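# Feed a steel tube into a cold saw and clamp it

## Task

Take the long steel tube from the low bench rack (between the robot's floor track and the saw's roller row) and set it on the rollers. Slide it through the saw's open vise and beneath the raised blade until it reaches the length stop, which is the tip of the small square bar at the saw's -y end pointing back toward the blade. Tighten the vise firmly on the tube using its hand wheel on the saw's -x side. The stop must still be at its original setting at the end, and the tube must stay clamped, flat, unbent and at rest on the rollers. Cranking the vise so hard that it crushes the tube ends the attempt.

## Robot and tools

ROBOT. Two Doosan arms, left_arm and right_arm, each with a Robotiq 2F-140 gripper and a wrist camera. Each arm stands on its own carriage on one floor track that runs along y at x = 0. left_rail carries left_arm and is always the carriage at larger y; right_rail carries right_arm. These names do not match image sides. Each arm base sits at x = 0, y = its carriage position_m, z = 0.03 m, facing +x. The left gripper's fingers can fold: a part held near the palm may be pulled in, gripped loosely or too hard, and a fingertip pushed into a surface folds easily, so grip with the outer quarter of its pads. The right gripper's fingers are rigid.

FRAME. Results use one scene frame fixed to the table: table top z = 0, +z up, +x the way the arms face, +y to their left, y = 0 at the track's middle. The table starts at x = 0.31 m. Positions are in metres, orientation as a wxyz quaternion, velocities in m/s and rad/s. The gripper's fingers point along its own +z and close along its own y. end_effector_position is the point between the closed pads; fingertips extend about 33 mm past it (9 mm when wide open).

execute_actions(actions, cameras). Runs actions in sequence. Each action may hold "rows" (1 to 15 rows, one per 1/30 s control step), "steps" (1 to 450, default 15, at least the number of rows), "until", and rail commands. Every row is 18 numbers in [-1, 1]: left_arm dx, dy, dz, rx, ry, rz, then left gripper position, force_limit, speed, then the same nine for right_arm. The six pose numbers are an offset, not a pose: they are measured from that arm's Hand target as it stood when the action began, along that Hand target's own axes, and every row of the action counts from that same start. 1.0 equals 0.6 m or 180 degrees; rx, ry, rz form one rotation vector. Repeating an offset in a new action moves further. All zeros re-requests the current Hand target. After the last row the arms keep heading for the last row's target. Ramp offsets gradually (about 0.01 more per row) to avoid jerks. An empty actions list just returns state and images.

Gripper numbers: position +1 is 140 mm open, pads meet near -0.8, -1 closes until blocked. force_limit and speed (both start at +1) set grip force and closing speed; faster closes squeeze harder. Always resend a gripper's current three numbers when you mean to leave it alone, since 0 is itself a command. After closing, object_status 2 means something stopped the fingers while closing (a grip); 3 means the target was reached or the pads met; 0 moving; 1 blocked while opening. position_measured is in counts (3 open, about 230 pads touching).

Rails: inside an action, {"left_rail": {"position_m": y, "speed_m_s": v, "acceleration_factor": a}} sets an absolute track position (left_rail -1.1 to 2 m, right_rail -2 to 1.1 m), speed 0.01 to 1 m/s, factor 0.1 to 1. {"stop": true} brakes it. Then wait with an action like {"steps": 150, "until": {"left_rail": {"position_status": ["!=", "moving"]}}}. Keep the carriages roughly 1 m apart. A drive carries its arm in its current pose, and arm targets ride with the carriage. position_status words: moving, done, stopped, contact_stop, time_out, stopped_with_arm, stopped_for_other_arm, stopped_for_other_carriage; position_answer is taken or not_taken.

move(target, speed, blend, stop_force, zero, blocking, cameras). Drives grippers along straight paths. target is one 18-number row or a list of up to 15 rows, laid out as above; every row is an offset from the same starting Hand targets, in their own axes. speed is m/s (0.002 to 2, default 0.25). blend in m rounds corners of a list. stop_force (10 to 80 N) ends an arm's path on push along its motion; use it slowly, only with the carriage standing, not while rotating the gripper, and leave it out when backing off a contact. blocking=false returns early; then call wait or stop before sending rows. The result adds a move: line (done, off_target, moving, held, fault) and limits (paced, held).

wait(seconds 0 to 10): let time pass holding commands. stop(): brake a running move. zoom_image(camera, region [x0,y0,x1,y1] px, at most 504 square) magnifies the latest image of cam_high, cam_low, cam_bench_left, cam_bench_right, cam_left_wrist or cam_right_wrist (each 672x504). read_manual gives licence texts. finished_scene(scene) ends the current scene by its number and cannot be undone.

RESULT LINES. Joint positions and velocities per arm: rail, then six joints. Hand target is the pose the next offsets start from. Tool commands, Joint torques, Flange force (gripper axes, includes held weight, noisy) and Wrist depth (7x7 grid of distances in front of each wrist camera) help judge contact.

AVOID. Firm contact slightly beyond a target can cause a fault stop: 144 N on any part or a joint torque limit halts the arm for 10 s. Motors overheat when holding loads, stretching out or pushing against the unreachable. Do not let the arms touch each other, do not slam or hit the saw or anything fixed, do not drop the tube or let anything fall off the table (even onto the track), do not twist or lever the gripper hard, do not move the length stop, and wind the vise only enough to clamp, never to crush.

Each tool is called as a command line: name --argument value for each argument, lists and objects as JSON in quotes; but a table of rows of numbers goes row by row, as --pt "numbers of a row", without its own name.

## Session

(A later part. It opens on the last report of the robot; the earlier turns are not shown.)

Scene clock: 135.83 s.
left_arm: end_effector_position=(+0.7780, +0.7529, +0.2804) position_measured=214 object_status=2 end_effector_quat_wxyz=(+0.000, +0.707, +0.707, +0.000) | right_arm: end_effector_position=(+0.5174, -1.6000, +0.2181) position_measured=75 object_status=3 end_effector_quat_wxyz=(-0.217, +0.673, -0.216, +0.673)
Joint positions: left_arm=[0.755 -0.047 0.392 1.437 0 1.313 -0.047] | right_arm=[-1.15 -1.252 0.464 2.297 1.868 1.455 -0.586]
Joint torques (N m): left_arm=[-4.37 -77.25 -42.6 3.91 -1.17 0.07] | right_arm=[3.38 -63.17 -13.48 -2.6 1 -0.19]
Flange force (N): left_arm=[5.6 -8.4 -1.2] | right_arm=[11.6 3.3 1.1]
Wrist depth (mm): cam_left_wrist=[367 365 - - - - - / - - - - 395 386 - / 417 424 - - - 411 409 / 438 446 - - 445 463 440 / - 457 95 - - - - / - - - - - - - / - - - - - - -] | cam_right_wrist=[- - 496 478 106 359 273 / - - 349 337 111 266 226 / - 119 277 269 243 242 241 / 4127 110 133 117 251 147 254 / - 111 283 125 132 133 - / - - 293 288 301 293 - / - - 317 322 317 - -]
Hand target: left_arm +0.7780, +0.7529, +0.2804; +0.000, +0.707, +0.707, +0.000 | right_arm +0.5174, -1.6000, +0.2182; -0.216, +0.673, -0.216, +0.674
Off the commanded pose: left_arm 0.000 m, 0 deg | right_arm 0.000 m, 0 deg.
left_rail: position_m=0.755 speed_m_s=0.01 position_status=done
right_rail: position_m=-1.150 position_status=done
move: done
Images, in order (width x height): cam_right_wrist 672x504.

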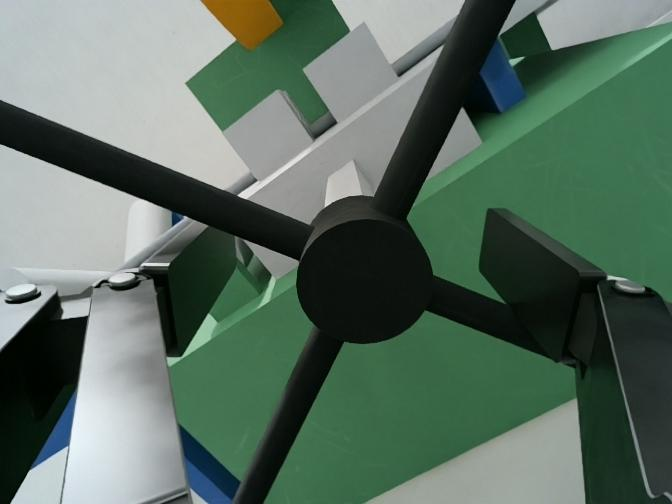

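move --target '[0,0,0,0,0,0,-1,0,-1,0.0015,0,0,0,0,0,0.43,0,0]' --cameras '[]' --speed 0.02

move --target '[0,0,0,0,0,0,-1,0,-1,0,0,0,0,0,0.01,0.43,0,0]' --cameras '[]' --speed 0.05

move --target '[0,0,0,0,0,0,-1,0,-1,0.0015,0,0,0,0,0,0.43,0,0]' --cameras '[]' --speed 0.02

move --target '[0,0,0,0,0,0,-1,0,-1,0,0,0,0,0,0.02,0.43,0,0]' --cameras '["cam_right_wrist"]' --speed 0.05

Scene clock: 137.27 s.
left_arm: end_effector_position=(+0.7780, +0.7529, +0.2804) position_measured=214 object_status=2 end_effector_quat_wxyz=(+0.000, +0.707, +0.707, +0.000) | right_arm: end_effector_position=(+0.5174, -1.6005, +0.2190) position_measured=75 object_status=3 end_effector_quat_wxyz=(-0.216, +0.673, -0.216, +0.673)
Joint positions: left_arm=[0.755 -0.047 0.392 1.437 0 1.313 -0.047] | right_arm=[-1.15 -1.252 0.463 2.296 1.868 1.454 -0.584]
Joint torques (N m): left_arm=[-4.43 -76.99 -42.68 3.89 -1.16 0.03] | right_arm=[-0.11 -68.52 -19.86 0.3 2.91 -0.66]
Flange force (N): left_arm=[5.2 -8.8 -1.4] | right_arm=[0.5 2.6 1.9]
Wrist depth (mm): cam_left_wrist=[- 368 - - 372 367 370 / 392 - - - 386 - 388 / - 411 - - - 426 - / 454 - 442 - - 447 - / 447 - 95 - - 95 441 / - - - - - - - / - - - - - - -] | cam_right_wrist=[3714 - 331 327 106 259 233 / 3326 - 349 338 112 255 227 / - 119 277 261 241 241 242 / 5182 110 124 117 251 147 254 / - 111 280 125 132 117 - / - - 294 294 306 292 - / - - 167 322 317 - -]
Hand target: left_arm +0.7780, +0.7529, +0.2804; +0.000, +0.707, +0.707, +0.000 | right_arm +0.5174, -1.6006, +0.2190; -0.216, +0.673, -0.216, +0.674
Off the commanded pose: left_arm 0.000 m, 0 deg | right_arm 0.000 m, 0 deg.
left_rail: position_m=0.755 speed_m_s=0.01 position_status=done
right_rail: position_m=-1.150 position_status=done
move: done
No camera images: "cameras" was empty.

Scene clock: 138.00 s.
left_arm: end_effector_position=(+0.7780, +0.7529, +0.2804) position_measured=214 object_status=2 end_effector_quat_wxyz=(+0.000, +0.707, +0.707, +0.000) | right_arm: end_effector_position=(+0.5174, -1.6006, +0.2190) position_measured=75 object_status=3 end_effector_quat_wxyz=(-0.227, +0.669, -0.227, +0.670)
Joint positions: left_arm=[0.755 -0.047 0.392 1.437 0 1.313 -0.047] | right_arm=[-1.15 -1.252 0.463 2.296 1.868 1.454 -0.552]
Joint torques (N m): left_arm=[-4.31 -76.89 -42.74 3.92 -1.15 0.04] | right_arm=[2.56 -65.22 -15.59 -1.57 2.03 -0.01]
Flange force (N): left_arm=[5.8 -9.4 -1.3] | right_arm=[7.2 3.5 1.2]
Wrist depth (mm): cam_left_wrist=[- 369 371 - - - 377 / - - - - 401 - 416 / - - - - - - - / - - - 152 - - - / - - 95 - - - 458 / - - - - - - - / - - - - - - -] | cam_right_wrist=[- 2971 - 330 106 289 236 / - 3326 349 338 112 265 228 / 3979 118 282 268 239 239 242 / 3376 111 125 117 250 147 254 / - 111 284 125 134 133 - / - - 292 292 297 292 - / - - 311 329 315 - -]
Hand target: left_arm +0.7780, +0.7529, +0.2804; +0.000, +0.707, +0.707, +0.000 | right_arm +0.5174, -1.6006, +0.2190; -0.227, +0.669, -0.227, +0.670
Off the commanded pose: left_arm 0.000 m, 0 deg | right_arm 0.000 m, 0 deg.
left_rail: position_m=0.755 speed_m_s=0.01 position_status=done
right_rail: position_m=-1.150 position_status=done
move: done
No camera images: "cameras" was empty.

Scene clock: 138.70 s.
left_arm: end_effector_position=(+0.7780, +0.7529, +0.2804) position_measured=214 object_status=2 end_effector_quat_wxyz=(+0.000, +0.707, +0.707, +0.000) | right_arm: end_effector_position=(+0.5174, -1.6011, +0.2197) position_measured=75 object_status=3 end_effector_quat_wxyz=(-0.227, +0.669, -0.227, +0.670)
Joint positions: left_arm=[0.755 -0.047 0.392 1.437 0 1.313 -0.047] | right_arm=[-1.15 -1.253 0.462 2.295 1.867 1.454 -0.55]
Joint torques (N m): left_arm=[-4.37 -77.08 -42.64 3.91 -1.17 0.05] | right_arm=[-2.72 -72.96 -24.86 3.18 4.67 -0.03]
Flange force (N): left_arm=[5.9 -8.8 -1.3] | right_arm=[-10.0 3.9 1.1]
Wrist depth (mm): cam_left_wrist=[365 - - 364 382 369 370 / - - - - 391 393 - / - 417 440 - - - 412 / 438 451 - - 436 - - / 441 - 95 - - - - / - - - - - - - / - - - - - - -] | cam_right_wrist=[3277 3653 343 324 106 332 237 / - - 350 339 111 251 233 / - 119 283 269 241 239 241 / - 108 126 117 126 147 254 / - 111 284 125 135 134 - / - - 292 286 297 - - / - - 312 322 316 - -]
Hand target: left_arm +0.7780, +0.7529, +0.2804; +0.000, +0.707, +0.707, +0.000 | right_arm +0.5174, -1.6011, +0.2197; -0.227, +0.669, -0.227, +0.670
Off the commanded pose: left_arm 0.000 m, 0 deg | right_arm 0.000 m, 0 deg.
left_rail: position_m=0.755 speed_m_s=0.01 position_status=done
right_rail: position_m=-1.150 position_status=done
move: done
No camera images: "cameras" was empty.

Scene clock: 139.63 s.
left_arm: end_effector_position=(+0.7780, +0.7529, +0.2804) position_measured=214 object_status=2 end_effector_quat_wxyz=(+0.000, +0.707, +0.707, +0.000) | right_arm: end_effector_position=(+0.5174, -1.6011, +0.2197) position_measured=75 object_status=3 end_effector_quat_wxyz=(-0.248, +0.662, -0.248, +0.663)
Joint positions: left_arm=[0.755 -0.047 0.392 1.437 0 1.313 -0.047] | right_arm=[-1.15 -1.253 0.462 2.295 1.867 1.454 -0.487]
Joint torques (N m): left_arm=[-4.28 -77.04 -42.58 3.88 -1.15 0.04] | right_arm=[-3.6 -72.6 -25.55 3.46 4.55 -0.05]
Flange force (N): left_arm=[5.7 -8.7 -1.4] | right_arm=[-10.1 2.6 1.8]
Wrist depth (mm): cam_left_wrist=[- - - 364 369 368 371 / - 392 - - - 391 397 / 399 - 421 - 411 414 420 / - 451 - 152 433 449 - / 447 - 95 - - - - / - - - - - - - / - - - - - - -] | cam_right_wrist=[3277 - 386 339 106 315 220 / 4051 3979 352 338 111 254 227 / - 121 354 269 242 241 241 / - 110 126 117 251 147 254 / - 111 284 125 136 134 - / - - 298 293 298 292 - / - - 311 318 316 - -]
Hand target: left_arm +0.7780, +0.7529, +0.2804; +0.000, +0.707, +0.707, +0.000 | right_arm +0.5174, -1.6011, +0.2197; -0.248, +0.662, -0.248, +0.663
Off the commanded pose: left_arm 0.000 m, 0 deg | right_arm 0.000 m, 0 deg.
left_rail: position_m=0.755 speed_m_s=0.01 position_status=done
right_rail: position_m=-1.150 position_status=done
move: done
Images, in order (width x height): cam_right_wrist 672x504.

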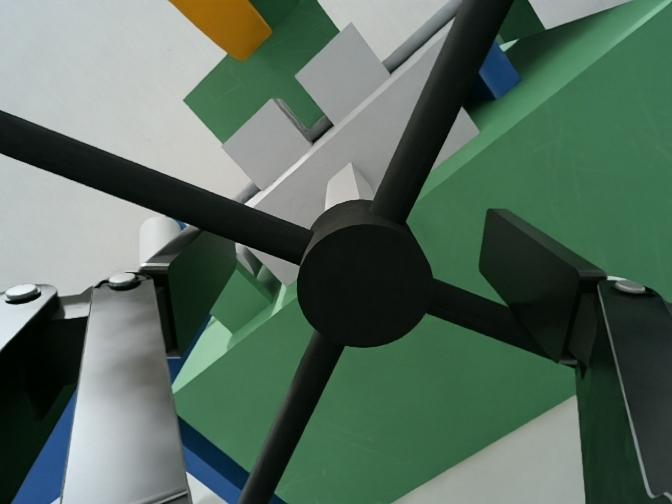

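move --pt "0 0 0 0 0 0 -1 0 -1 -0.0012 0 0 0 0 0.12 0.43 0 0" --pt "0 0 0 0 0 0 -1 0 -1 -0.0012 0 0 0 0 0.24 0.43 0 0" --speed 0.2 --cameras '["cam_right_wrist"]'

Scene clock: 144.23 s.
left_arm: end_effector_position=(+0.7780, +0.7529, +0.2804) position_measured=214 object_status=2 end_effector_quat_wxyz=(+0.000, +0.707, +0.707, +0.000) | right_arm: end_effector_position=(+0.5174, -1.6006, +0.2190) position_measured=75 object_status=3 end_effector_quat_wxyz=(-0.475, +0.524, -0.474, +0.525)
Joint positions: left_arm=[0.755 -0.047 0.392 1.437 0 1.313 -0.047] | right_arm=[-1.15 -1.252 0.463 2.296 1.868 1.454 0.265]
Joint torques (N m): left_arm=[-4.36 -77.18 -42.64 3.93 -1.18 0.03] | right_arm=[-3.92 -64.63 -20.32 1.85 0.22 -0.08]
Flange force (N): left_arm=[5.3 -8.5 -1.6] | right_arm=[-2.7 -4.4 2.6]
Wrist depth (mm): cam_left_wrist=[- - 378 - 367 374 - / - - 391 386 400 391 391 / 415 416 - - - - - / 434 - - - - - - / - - 95 - - 94 - / - - - - - - - / - - - - - - -] | cam_right_wrist=[321 378 2591 292 108 215 215 / 328 339 487 259 111 227 227 / - 120 373 272 235 238 241 / - - 124 117 251 146 253 / - - 4642 125 135 133 - / - - 4952 322 292 - - / - - 169 341 358 - -]
Hand target: left_arm +0.7780, +0.7529, +0.2804; +0.000, +0.707, +0.707, +0.000 | right_arm +0.5174, -1.6006, +0.2191; -0.474, +0.524, -0.474, +0.525
Off the commanded pose: left_arm 0.000 m, 0 deg | right_arm 0.000 m, 0 deg.
left_rail: position_m=0.755 speed_m_s=0.01 position_status=done
right_rail: position_m=-1.150 position_status=done
move: done
Images, in order (width x height): cam_right_wrist 672x504.

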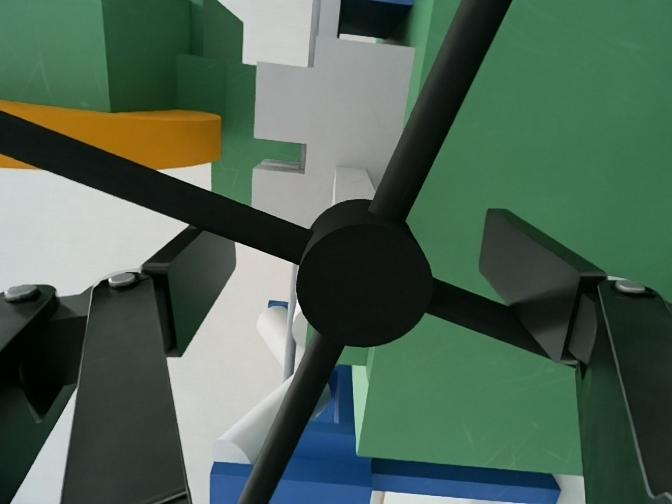

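move --pt "0 0 0 0 0 0 -1 0 -1 0 0 0 0 0 0.25 0.43 0 0" --pt "0 0 0 0 0 0 -1 0 -1 0 0 0 0 0 0.5 0.43 0 0" --speed 0.3 --blend '[0.01,0]' --cameras '["cam_right_wrist"]'

Scene clock: 147.53 s.
left_arm: end_effector_position=(+0.7780, +0.7529, +0.2804) position_measured=214 object_status=2 end_effector_quat_wxyz=(+0.000, +0.707, +0.707, +0.000) | right_arm: end_effector_position=(+0.5174, -1.6005, +0.2191) position_measured=75 object_status=3 end_effector_quat_wxyz=(+0.707, -0.036, +0.706, -0.035)
Joint positions: left_arm=[0.755 -0.047 0.392 1.437 0 1.313 -0.047] | right_arm=[-1.15 -1.252 0.463 2.296 1.868 1.454 1.836]
Joint torques (N m): left_arm=[-4.18 -76.95 -42.64 3.9 -1.16 0.04] | right_arm=[0.59 -62.95 -17.57 -0.37 0.78 -0.08]
Flange force (N): left_arm=[5.5 -8.9 -1.5] | right_arm=[-7.1 -2.4 0.0]
Wrist depth (mm): cam_left_wrist=[- 363 369 359 371 - - / 390 402 - - 392 - - / 413 417 - - 403 419 430 / 423 414 - - - - 443 / - - 95 - - 96 - / - - - - - - - / - - - - - - -] | cam_right_wrist=[214 214 216 - 211 214 215 / 440 230 228 228 111 227 227 / - 121 275 272 235 268 273 / - 108 125 117 118 146 311 / - - 460 123 132 117 - / - - - 147 3594 - - / - - 161 388 - - -]
Hand target: left_arm +0.7780, +0.7529, +0.2804; +0.000, +0.707, +0.707, +0.000 | right_arm +0.5174, -1.6006, +0.2191; +0.707, -0.036, +0.706, -0.036
Off the commanded pose: left_arm 0.000 m, 0 deg | right_arm 0.000 m, 0 deg.
left_rail: position_m=0.755 speed_m_s=0.01 position_status=done
right_rail: position_m=-1.150 position_status=done
move: done
Images, in order (width x height): cam_right_wrist 672x504.

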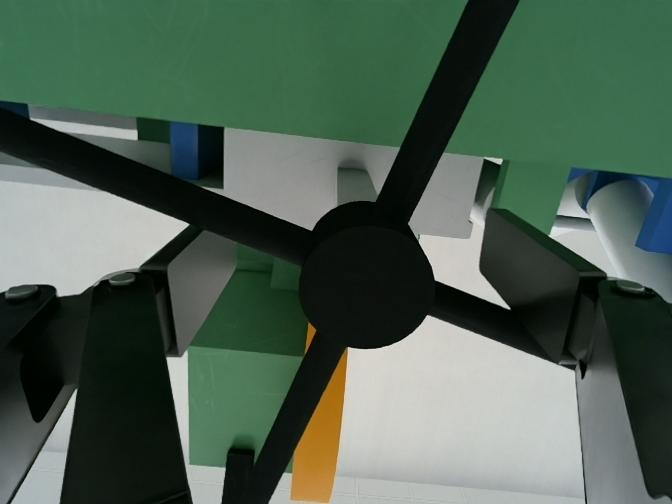

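move --pt "0 0 0 0 0 0 -1 0 -1 -0.0012 0 0 0 0 0 0.43 0 0" --pt "0 0 0 0 0 0 -1 0 -1 -0.0012 0 0 0 0 0.25 0.43 0 0" --pt "0 0 0 0 0 0 -1 0 -1 -0.0012 0 0 0 0 0.5 0.43 0 0" --speed 0.3 --blend '[0,0.01,0]' --cameras '["cam_right_wrist"]'

zoom_image --camera "cam_right_wrist" --region '[200, 0, 420, 200]'

Scene clock: 151.47 s.
left_arm: end_effector_position=(+0.7780, +0.7529, +0.2804) position_measured=214 object_status=2 end_effector_quat_wxyz=(+0.000, +0.707, +0.707, +0.000) | right_arm: end_effector_position=(+0.5174, -1.6004, +0.2198) position_measured=75 object_status=3 end_effector_quat_wxyz=(+0.525, +0.474, +0.524, +0.475)
Joint positions: left_arm=[0.755 -0.047 0.392 1.437 0 1.313 -0.047] | right_arm=[-1.15 -1.252 0.461 2.296 1.868 1.454 3.408]
Joint torques (N m): left_arm=[-4.3 -77.05 -42.66 3.86 -1.22 0.01] | right_arm=[3.06 -66.06 -18.56 2.88 5.1 6]
Flange force (N): left_arm=[5.5 -8.6 -1.6] | right_arm=[0.2 -7.8 -8.3]
Wrist depth (mm): cam_left_wrist=[- - - 363 - - 373 / 392 429 395 - - - 391 / - - - - - - 411 / - - - - 421 - - / - - 95 - - 95 463 / - - - - - - - / - - - - - - -] | cam_right_wrist=[213 216 215 247 107 - - / 228 228 227 263 110 - 3909 / 246 237 239 239 120 390 311 / 258 111 126 117 117 147 310 / - 111 276 123 130 132 - / - - 298 358 3777 - - / - - 313 499 - - -]
Hand target: left_arm +0.7780, +0.7529, +0.2804; +0.000, +0.707, +0.707, +0.000 | right_arm +0.5174, -1.6006, +0.2199; +0.525, +0.474, +0.524, +0.474
Off the commanded pose: left_arm 0.000 m, 0 deg | right_arm 0.000 m, 0 deg.
left_rail: position_m=0.755 speed_m_s=0.01 position_status=done
right_rail: position_m=-1.150 position_status=done
move: done
Images, in order (width x height): cam_right_wrist 672x504.

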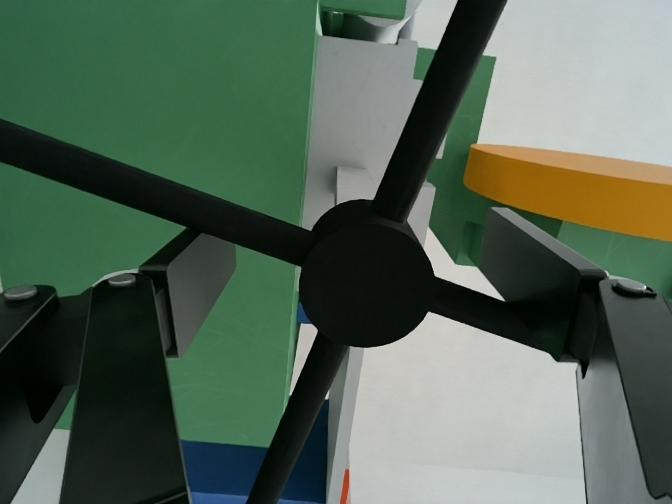

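Scaled by 2.291 from the camera's 672x504 image, which has a finer 960x720 frame.

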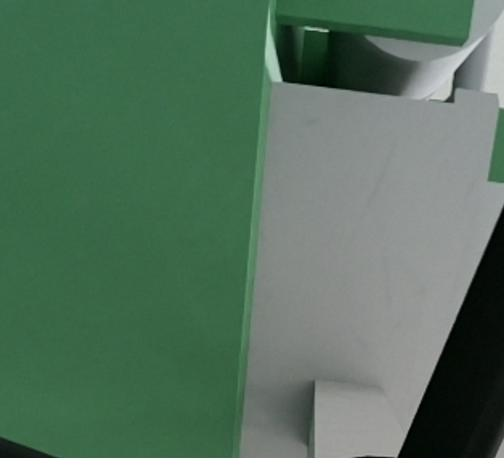

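execute_actions --actions '[]'

Scene clock: 151.70 s.
left_arm: end_effector_position=(+0.7780, +0.7529, +0.2804) position_measured=214 object_status=2 end_effector_quat_wxyz=(+0.000, +0.707, +0.707, +0.000) | right_arm: end_effector_position=(+0.5174, -1.6005, +0.2198) position_measured=75 object_status=3 end_effector_quat_wxyz=(+0.525, +0.474, +0.524, +0.474)
Joint positions: left_arm=[0.755 -0.047 0.392 1.437 0 1.313 -0.047] | right_arm=[-1.15 -1.252 0.461 2.296 1.868 1.454 3.408]
Joint velocities: within noise
Joint torques (N m): left_arm=[-4.38 -76.83 -42.67 3.89 -1.19 0.02] | right_arm=[-0.45 -66.96 -19.46 3.69 5.36 6.14]
Flange force (N): left_arm=[5.4 -9.2 -1.5] | right_arm=[3.2 -9.5 -2.3]
Wrist depth (mm): cam_left_wrist=[- 369 - - - 369 - / 387 391 - - 392 378 386 / - - - - - - - / 439 444 - - 462 444 - / - - 95 - - 95 - / - - - - - - - / - - - - - - -] | cam_right_wrist=[216 215 212 247 107 3428 2653 / 230 233 228 253 111 3537 - / 245 236 239 238 120 357 319 / 256 123 125 117 117 147 368 / - 111 280 123 131 133 - / - - 298 150 - - - / - - 313 467 - - -]
Hand target: left_arm +0.7780, +0.7529, +0.2804; +0.000, +0.707, +0.707, +0.000 | right_arm +0.5174, -1.6006, +0.2199; +0.525, +0.474, +0.524, +0.474
Tool commands: left_gripper/position=-1.0 left_gripper/force_limit=+0.0 left_gripper/speed=-1.0 right_gripper/position=+0.43 right_gripper/force_limit=+0.0 right_gripper/speed=+0.0
Off the commanded pose: left_arm 0.000 m, 0 deg | right_arm 0.000 m, 0 deg.
left_rail: position_m=0.755 speed_m_s=0.01 position_status=done
right_rail: position_m=-1.150 position_status=done

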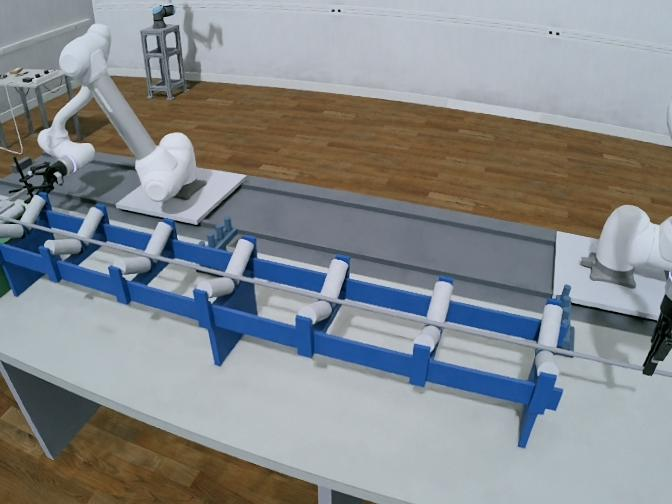

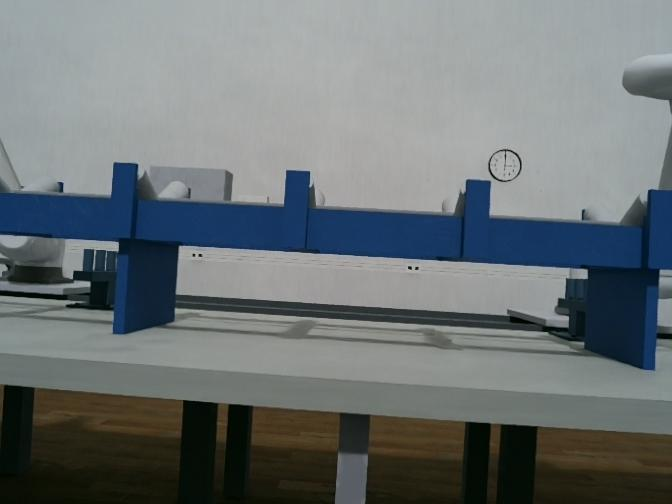

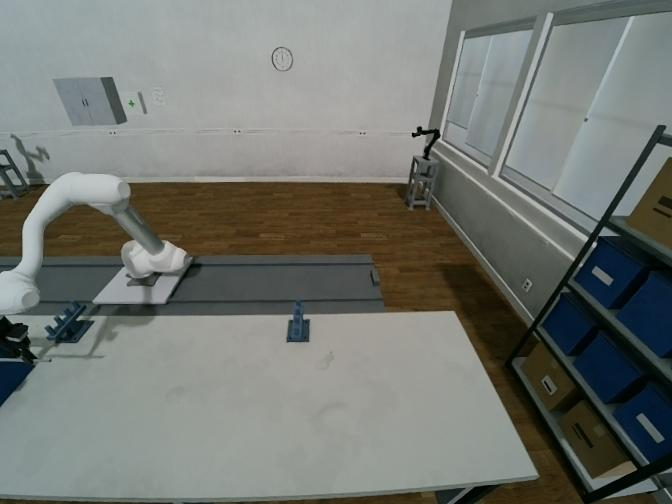

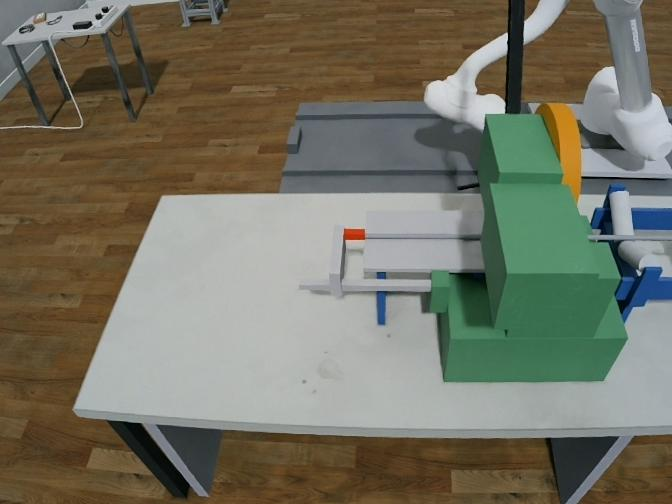

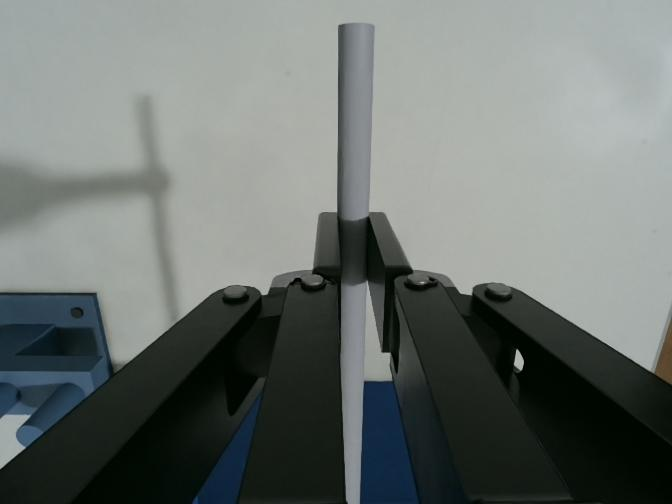

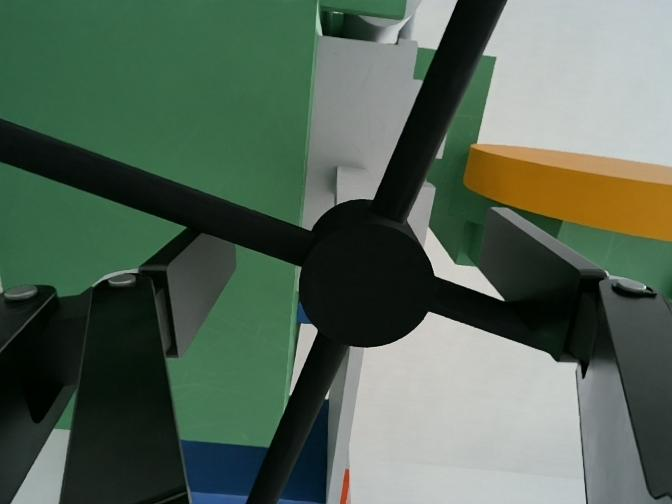

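move --target '[0,0,0,0,0,0,-1,0,-1,0,0,0,0,0,0.012,0.43,0,0]' --speed 0.05 --cameras '[]'

move --target '[0,0,0,0,0,0,-1,0,-1,0,0,0,0,0,0.012,0.43,0,0]' --speed 0.05 --cameras '[]'

Scene clock: 152.70 s.
left_arm: end_effector_position=(+0.7780, +0.7529, +0.2804) position_measured=214 object_status=2 end_effector_quat_wxyz=(+0.000, +0.707, +0.707, +0.000) | right_arm: end_effector_position=(+0.5174, -1.6006, +0.2199) position_measured=75 object_status=3 end_effector_quat_wxyz=(+0.516, +0.484, +0.515, +0.484)
Joint positions: left_arm=[0.755 -0.047 0.392 1.437 0 1.313 -0.047] | right_arm=[-1.15 -1.252 0.461 2.296 1.868 1.454 3.446]
Joint torques (N m): left_arm=[-4.3 -76.95 -42.74 3.92 -1.17 0.03] | right_arm=[-2.08 -67.05 -19.96 4.38 5.37 6.33]
Flange force (N): left_arm=[5.7 -9.3 -1.3] | right_arm=[4.7 -10.1 -0.8]
Wrist depth (mm): cam_left_wrist=[374 - - - 371 372 370 / - - 388 - 374 - 396 / - 402 414 - - - 402 / - 452 440 - - - - / 446 - 95 - - - - / - - - - - - - / - - - - - - -] | cam_right_wrist=[213 215 220 247 108 2971 2717 / 228 228 228 255 110 3229 - / 245 237 239 268 121 337 309 / 259 111 126 117 118 147 373 / - 111 276 124 130 132 - / - - 298 351 4952 - - / - - 439 476 - - -]
Hand target: left_arm +0.7780, +0.7529, +0.2804; +0.000, +0.707, +0.707, +0.000 | right_arm +0.5174, -1.6006, +0.2199; +0.516, +0.484, +0.515, +0.484
Off the commanded pose: left_arm 0.000 m, 0 deg | right_arm 0.000 m, 0 deg.
left_rail: position_m=0.755 speed_m_s=0.01 position_status=done
right_rail: position_m=-1.150 position_status=done
move: done
No camera images: "cameras" was empty.

Scene clock: 153.47 s.
left_arm: end_effector_position=(+0.7780, +0.7529, +0.2804) position_measured=214 object_status=2 end_effector_quat_wxyz=(+0.000, +0.707, +0.707, +0.000) | right_arm: end_effector_position=(+0.5174, -1.6006, +0.2199) position_measured=75 object_status=3 end_effector_quat_wxyz=(+0.507, +0.493, +0.506, +0.494)
Joint positions: left_arm=[0.755 -0.047 0.392 1.437 0 1.313 -0.047] | right_arm=[-1.15 -1.252 0.461 2.296 1.868 1.454 3.483]
Joint torques (N m): left_arm=[-4.37 -76.92 -42.72 3.88 -1.19 0.04] | right_arm=[-1.92 -67.05 -19.97 4.6 5.25 6.64]
Flange force (N): left_arm=[5.8 -9.2 -1.3] | right_arm=[3.9 -11.1 -2.2]
Wrist depth (mm): cam_left_wrist=[- 362 371 376 373 - - / 394 - - - 391 - - / - - - - - - - / - - 433 - - 443 - / 452 - 95 - - 94 - / - - - - - - - / - - - - - - -] | cam_right_wrist=[216 215 215 248 107 - 2685 / 228 223 228 256 110 3326 - / 118 236 239 248 372 344 308 / - 108 126 117 117 137 - / - - 277 123 130 133 - / - - 297 365 - - - / - - 441 463 5435 - -]
Hand target: left_arm +0.7780, +0.7529, +0.2804; +0.000, +0.707, +0.707, +0.000 | right_arm +0.5174, -1.6006, +0.2199; +0.506, +0.493, +0.506, +0.494
Off the commanded pose: left_arm 0.000 m, 0 deg | right_arm 0.000 m, 0 deg.
left_rail: position_m=0.755 speed_m_s=0.01 position_status=done
right_rail: position_m=-1.150 position_status=done
move: done
No camera images: "cameras" was empty.

move --target '[0.0017,0,0,0,0,0,-1,0,-1,0,0,0,0,0,0,0.43,0,0]' --speed 0.01 --cameras '[]'

Scene clock: 154.90 s.
left_arm: end_effector_position=(+0.7780, +0.7539, +0.2804) position_measured=214 object_status=2 end_effector_quat_wxyz=(+0.000, +0.707, +0.707, +0.000) | right_arm: end_effector_position=(+0.5174, -1.6006, +0.2199) position_measured=75 object_status=3 end_effector_quat_wxyz=(+0.506, +0.493, +0.506, +0.494)
Joint positions: left_arm=[0.755 -0.046 0.392 1.437 0 1.313 -0.046] | right_arm=[-1.15 -1.252 0.461 2.296 1.868 1.454 3.484]
Joint torques (N m): left_arm=[16.57 -76.99 -42.02 13.19 -0.78 0.02] | right_arm=[-2 -66.96 -20.03 4.6 5.37 6.66]
Flange force (N): left_arm=[-21.4 -9.0 -1.6] | right_arm=[3.9 -11.1 -2.1]
Wrist depth (mm): cam_left_wrist=[- - 372 366 369 - - / 381 - - - 386 397 398 / 413 432 434 - 409 408 - / - - 439 - 425 - - / - - 95 - - 94 - / - - - - - - - / - - - - - - -] | cam_right_wrist=[213 216 215 247 110 3376 - / 228 228 228 259 111 502 - / 245 236 239 242 374 347 311 / 259 111 126 117 117 137 363 / - 111 276 123 133 133 - / - - 300 365 3842 - - / - - 441 465 - - -]
Hand target: left_arm +0.7780, +0.7540, +0.2804; +0.000, +0.707, +0.707, +0.000 | right_arm +0.5174, -1.6006, +0.2199; +0.506, +0.493, +0.506, +0.494
Off the commanded pose: left_arm 0.000 m, 0 deg | right_arm 0.000 m, 0 deg.
left_rail: position_m=0.755 speed_m_s=0.01 position_status=done
right_rail: position_m=-1.150 position_status=done
move: done
No camera images: "cameras" was empty.

move --target '[-0.0017,0,0,0,0,0,-1,0,-1,0,0,0,0,0,-0.02,0.43,0,0]' --speed 0.05 --cameras '["cam_right_wrist"]'

Scene clock: 156.20 s.
left_arm: end_effector_position=(+0.7780, +0.7530, +0.2804) position_measured=214 object_status=2 end_effector_quat_wxyz=(+0.000, +0.707, +0.707, +0.000) | right_arm: end_effector_position=(+0.5173, -1.6006, +0.2199) position_measured=75 object_status=3 end_effector_quat_wxyz=(+0.522, +0.477, +0.521, +0.478)
Joint positions: left_arm=[0.755 -0.047 0.392 1.437 0 1.313 -0.047] | right_arm=[-1.15 -1.252 0.461 2.296 1.868 1.454 3.421]
Joint torques (N m): left_arm=[-1.02 -76.75 -42.43 5.49 -1.18 0] | right_arm=[0.07 -68.28 -19.68 0.42 2.96 -0.47]
Flange force (N): left_arm=[1.2 -8.9 -1.6] | right_arm=[-3.0 -1.7 1.5]
Wrist depth (mm): cam_left_wrist=[- 348 367 - 382 - 388 / 397 402 386 - - - - / - - - - 416 - - / 433 - - - 432 - - / 452 - 95 - - 95 - / - - - - - - - / - - - - - - -] | cam_right_wrist=[213 218 215 246 244 - 4741 / 226 228 227 256 110 - 4051 / 246 120 239 268 120 338 317 / 258 111 126 117 117 147 375 / - 111 274 125 132 117 - / - - 308 375 - - - / - - 311 479 - - -]
Hand target: left_arm +0.7780, +0.7529, +0.2804; +0.000, +0.707, +0.707, +0.000 | right_arm +0.5174, -1.6006, +0.2199; +0.522, +0.477, +0.521, +0.478
Off the commanded pose: left_arm 0.000 m, 0 deg | right_arm 0.000 m, 0 deg.
left_rail: position_m=0.755 speed_m_s=0.01 position_status=done
right_rail: position_m=-1.150 position_status=done
move: done
Images, in order (width x height): cam_right_wrist 672x504.

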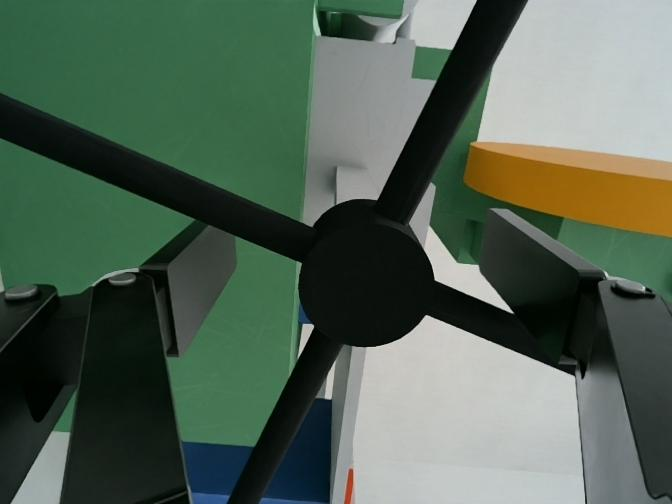

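move --pt "0 0 0 0 0 0 -1 0 -1 0 0 -0.18 0 0 0 0.43 0 0" --pt "0 0 0 0 0 0 -1 0 -1 0 0 -0.25 0 0 0 0.43 0 0" --speed 0.15 --blend '[0.02,0]' --cameras '["cam_right_wrist","cam_bench_right"]'

zoom_image --camera "cam_bench_right" --region '[310, 190, 520, 330]'

Scene clock: 157.90 s.
left_arm: end_effector_position=(+0.7780, +0.7529, +0.2804) position_measured=214 object_status=2 end_effector_quat_wxyz=(+0.000, +0.707, +0.707, +0.000) | right_arm: end_effector_position=(+0.3674, -1.6005, +0.2197) position_measured=75 object_status=3 end_effector_quat_wxyz=(+0.522, +0.477, +0.521, +0.478)
Joint positions: left_arm=[0.755 -0.047 0.392 1.437 0 1.313 -0.047] | right_arm=[-1.15 -1.57 0.434 2.361 1.572 1.571 3.401]
Joint torques (N m): left_arm=[-2.31 -76.78 -42.45 4.91 -1.21 0.03] | right_arm=[-0.89 -63.43 -17.72 0.67 2.94 -0.52]
Flange force (N): left_arm=[2.9 -8.8 -2.0] | right_arm=[-2.7 -1.6 3.4]
Wrist depth (mm): cam_left_wrist=[- - - - - 369 369 / 388 393 393 - - - - / - 414 - 417 - 416 415 / 429 447 446 - - 457 434 / - - 95 - - - - / - - - - - - - / - - - - - - -] | cam_right_wrist=[316 353 - 370 246 - 3277 / - 380 370 - 503 - 3777 / - - 394 264 510 - 461 / - 107 410 447 - 146 504 / - - 453 699 4051 110 - / - - 631 626 - - - / - - - - - - -]
Hand target: left_arm +0.7780, +0.7529, +0.2804; +0.000, +0.707, +0.707, +0.000 | right_arm +0.3674, -1.6006, +0.2197; +0.522, +0.477, +0.521, +0.478
Off the commanded pose: left_arm 0.000 m, 0 deg | right_arm 0.000 m, 0 deg.
left_rail: position_m=0.755 speed_m_s=0.01 position_status=done
right_rail: position_m=-1.150 position_status=done
move: done
Images, in order (width x height): cam_bench_right 672x504, cam_right_wrist 672x504.

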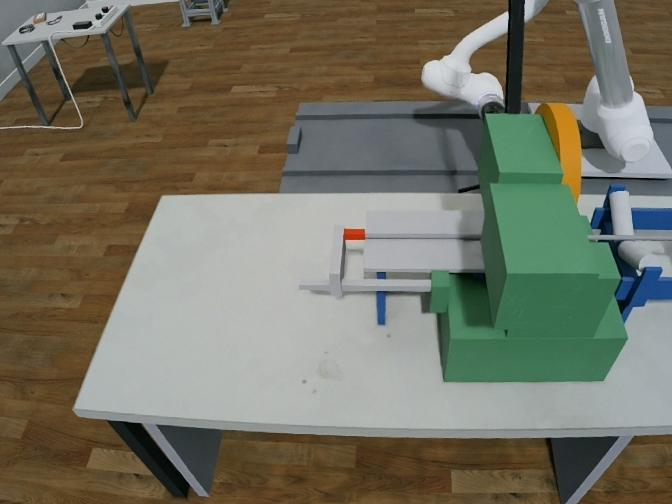

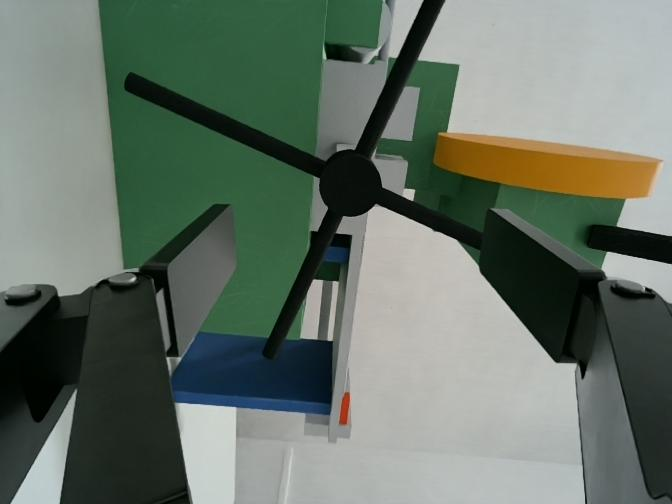

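Scaled by 2.400 from the camera's 672x504 image, which has a finer 960x720 frame.

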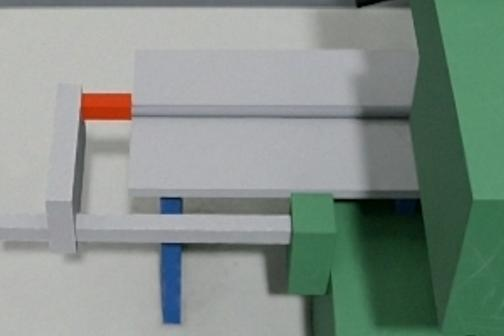

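Now release left and raise.

move --pt "0 0 0 0 0 0 -0.3 0 -1 0 0 0 0 0 0 0.43 0 0" --pt "0 0 -0.25 0 0 0 -0.3 0 -1 0 0 0 0 0 0 0.43 0 0" --speed 0.15

Scene clock: 160.73 s.
left_arm: end_effector_position=(+0.7780, +0.7529, +0.4304) position_measured=167 object_status=3 end_effector_quat_wxyz=(+0.000, +0.707, +0.707, +0.000) | right_arm: end_effector_position=(+0.3674, -1.6006, +0.2197) position_measured=75 object_status=3 end_effector_quat_wxyz=(+0.522, +0.477, +0.521, +0.478)
Joint positions: left_arm=[0.755 -0.047 0.36 1.211 0 1.571 -0.047] | right_arm=[-1.15 -1.57 0.434 2.361 1.572 1.571 3.401]
Joint torques (N m): left_arm=[-4.56 -78.36 -44.14 4.18 0.16 0.3] | right_arm=[0.13 -63.19 -17.64 0.8 2.87 -0.55]
Flange force (N): left_arm=[5.4 -5.6 3.4] | right_arm=[-2.9 -0.8 0.1]
Wrist depth (mm): cam_left_wrist=[494 - 509 - - - - / - 534 532 - - 558 1212 / - 549 - 633 - 565 1350 / - 588 - 593 138 - 1311 / - 83 96 598 - 93 1484 / - - - 457 - - - / - - - 393 - - -] | cam_right_wrist=[- - 351 370 244 - - / - 373 367 393 509 - - / - 391 396 266 536 - - / 325 107 151 492 - 146 503 / - - 446 758 - 110 - / - - 621 655 - - - / - - - - - - -]
Hand target: left_arm +0.7780, +0.7529, +0.4304; +0.000, +0.707, +0.707, +0.000 | right_arm +0.3674, -1.6006, +0.2197; +0.522, +0.477, +0.521, +0.478
Off the commanded pose: left_arm 0.000 m, 0 deg | right_arm 0.000 m, 0 deg.
left_rail: position_m=0.755 speed_m_s=0.01 position_status=done
right_rail: position_m=-1.150 position_status=done
move: done

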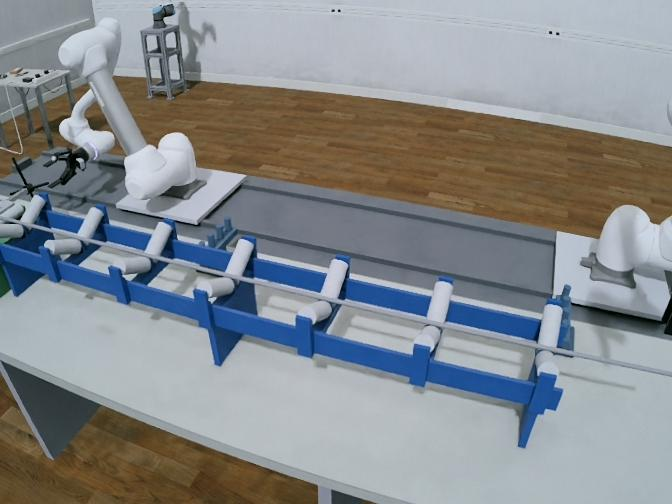

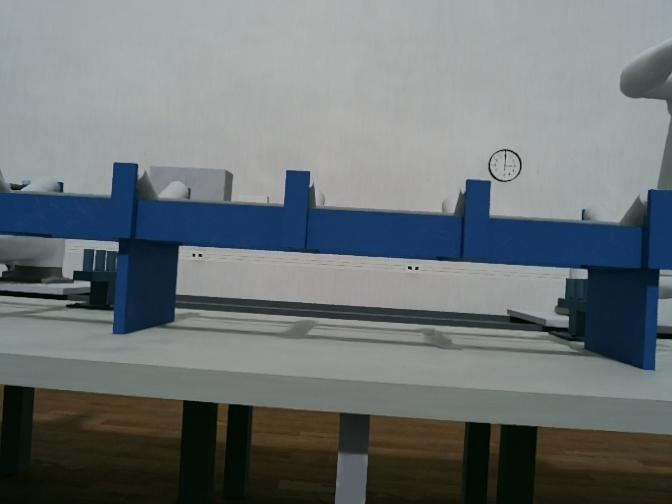

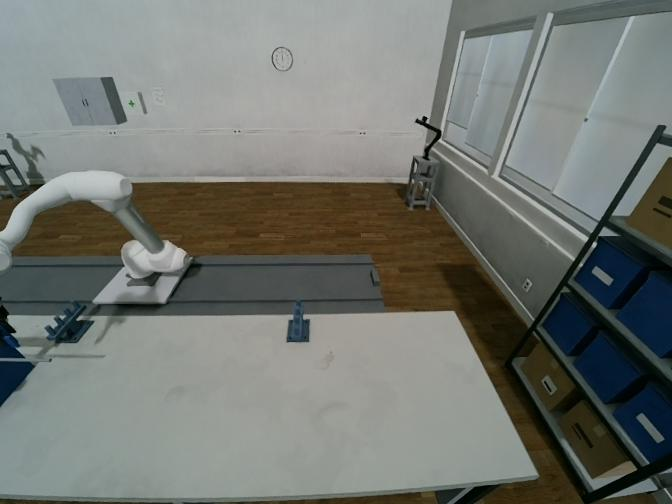

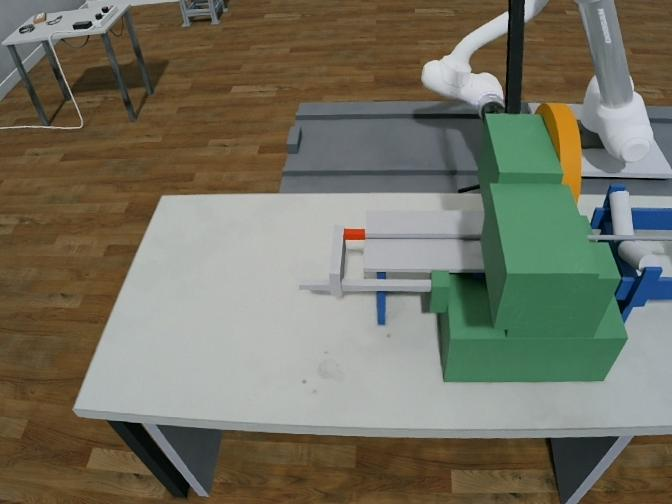

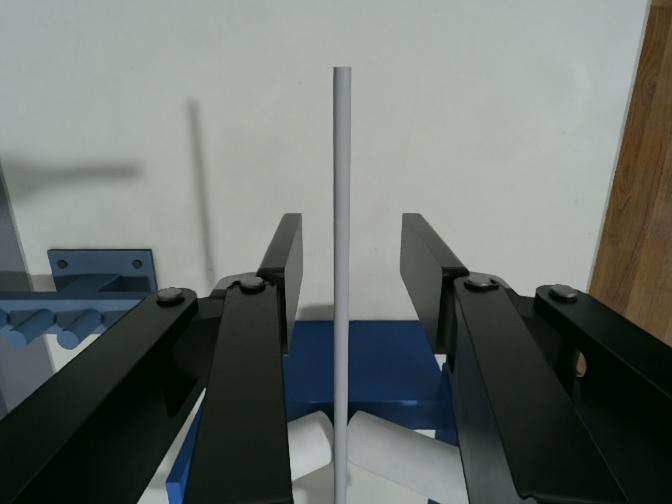

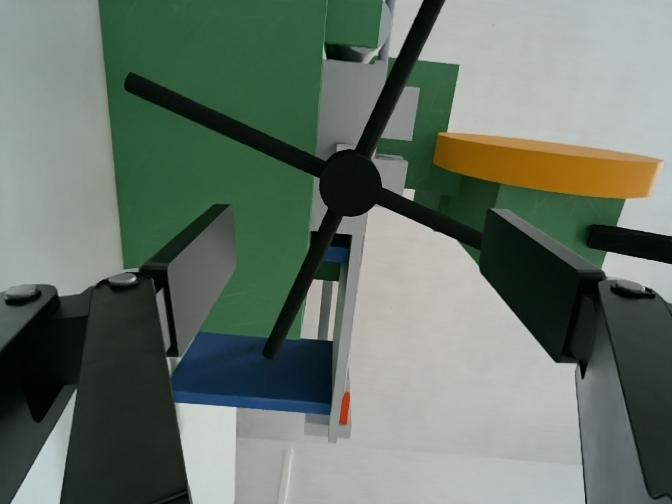

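finished_scene --scene 1

The scene is finished: the task was done.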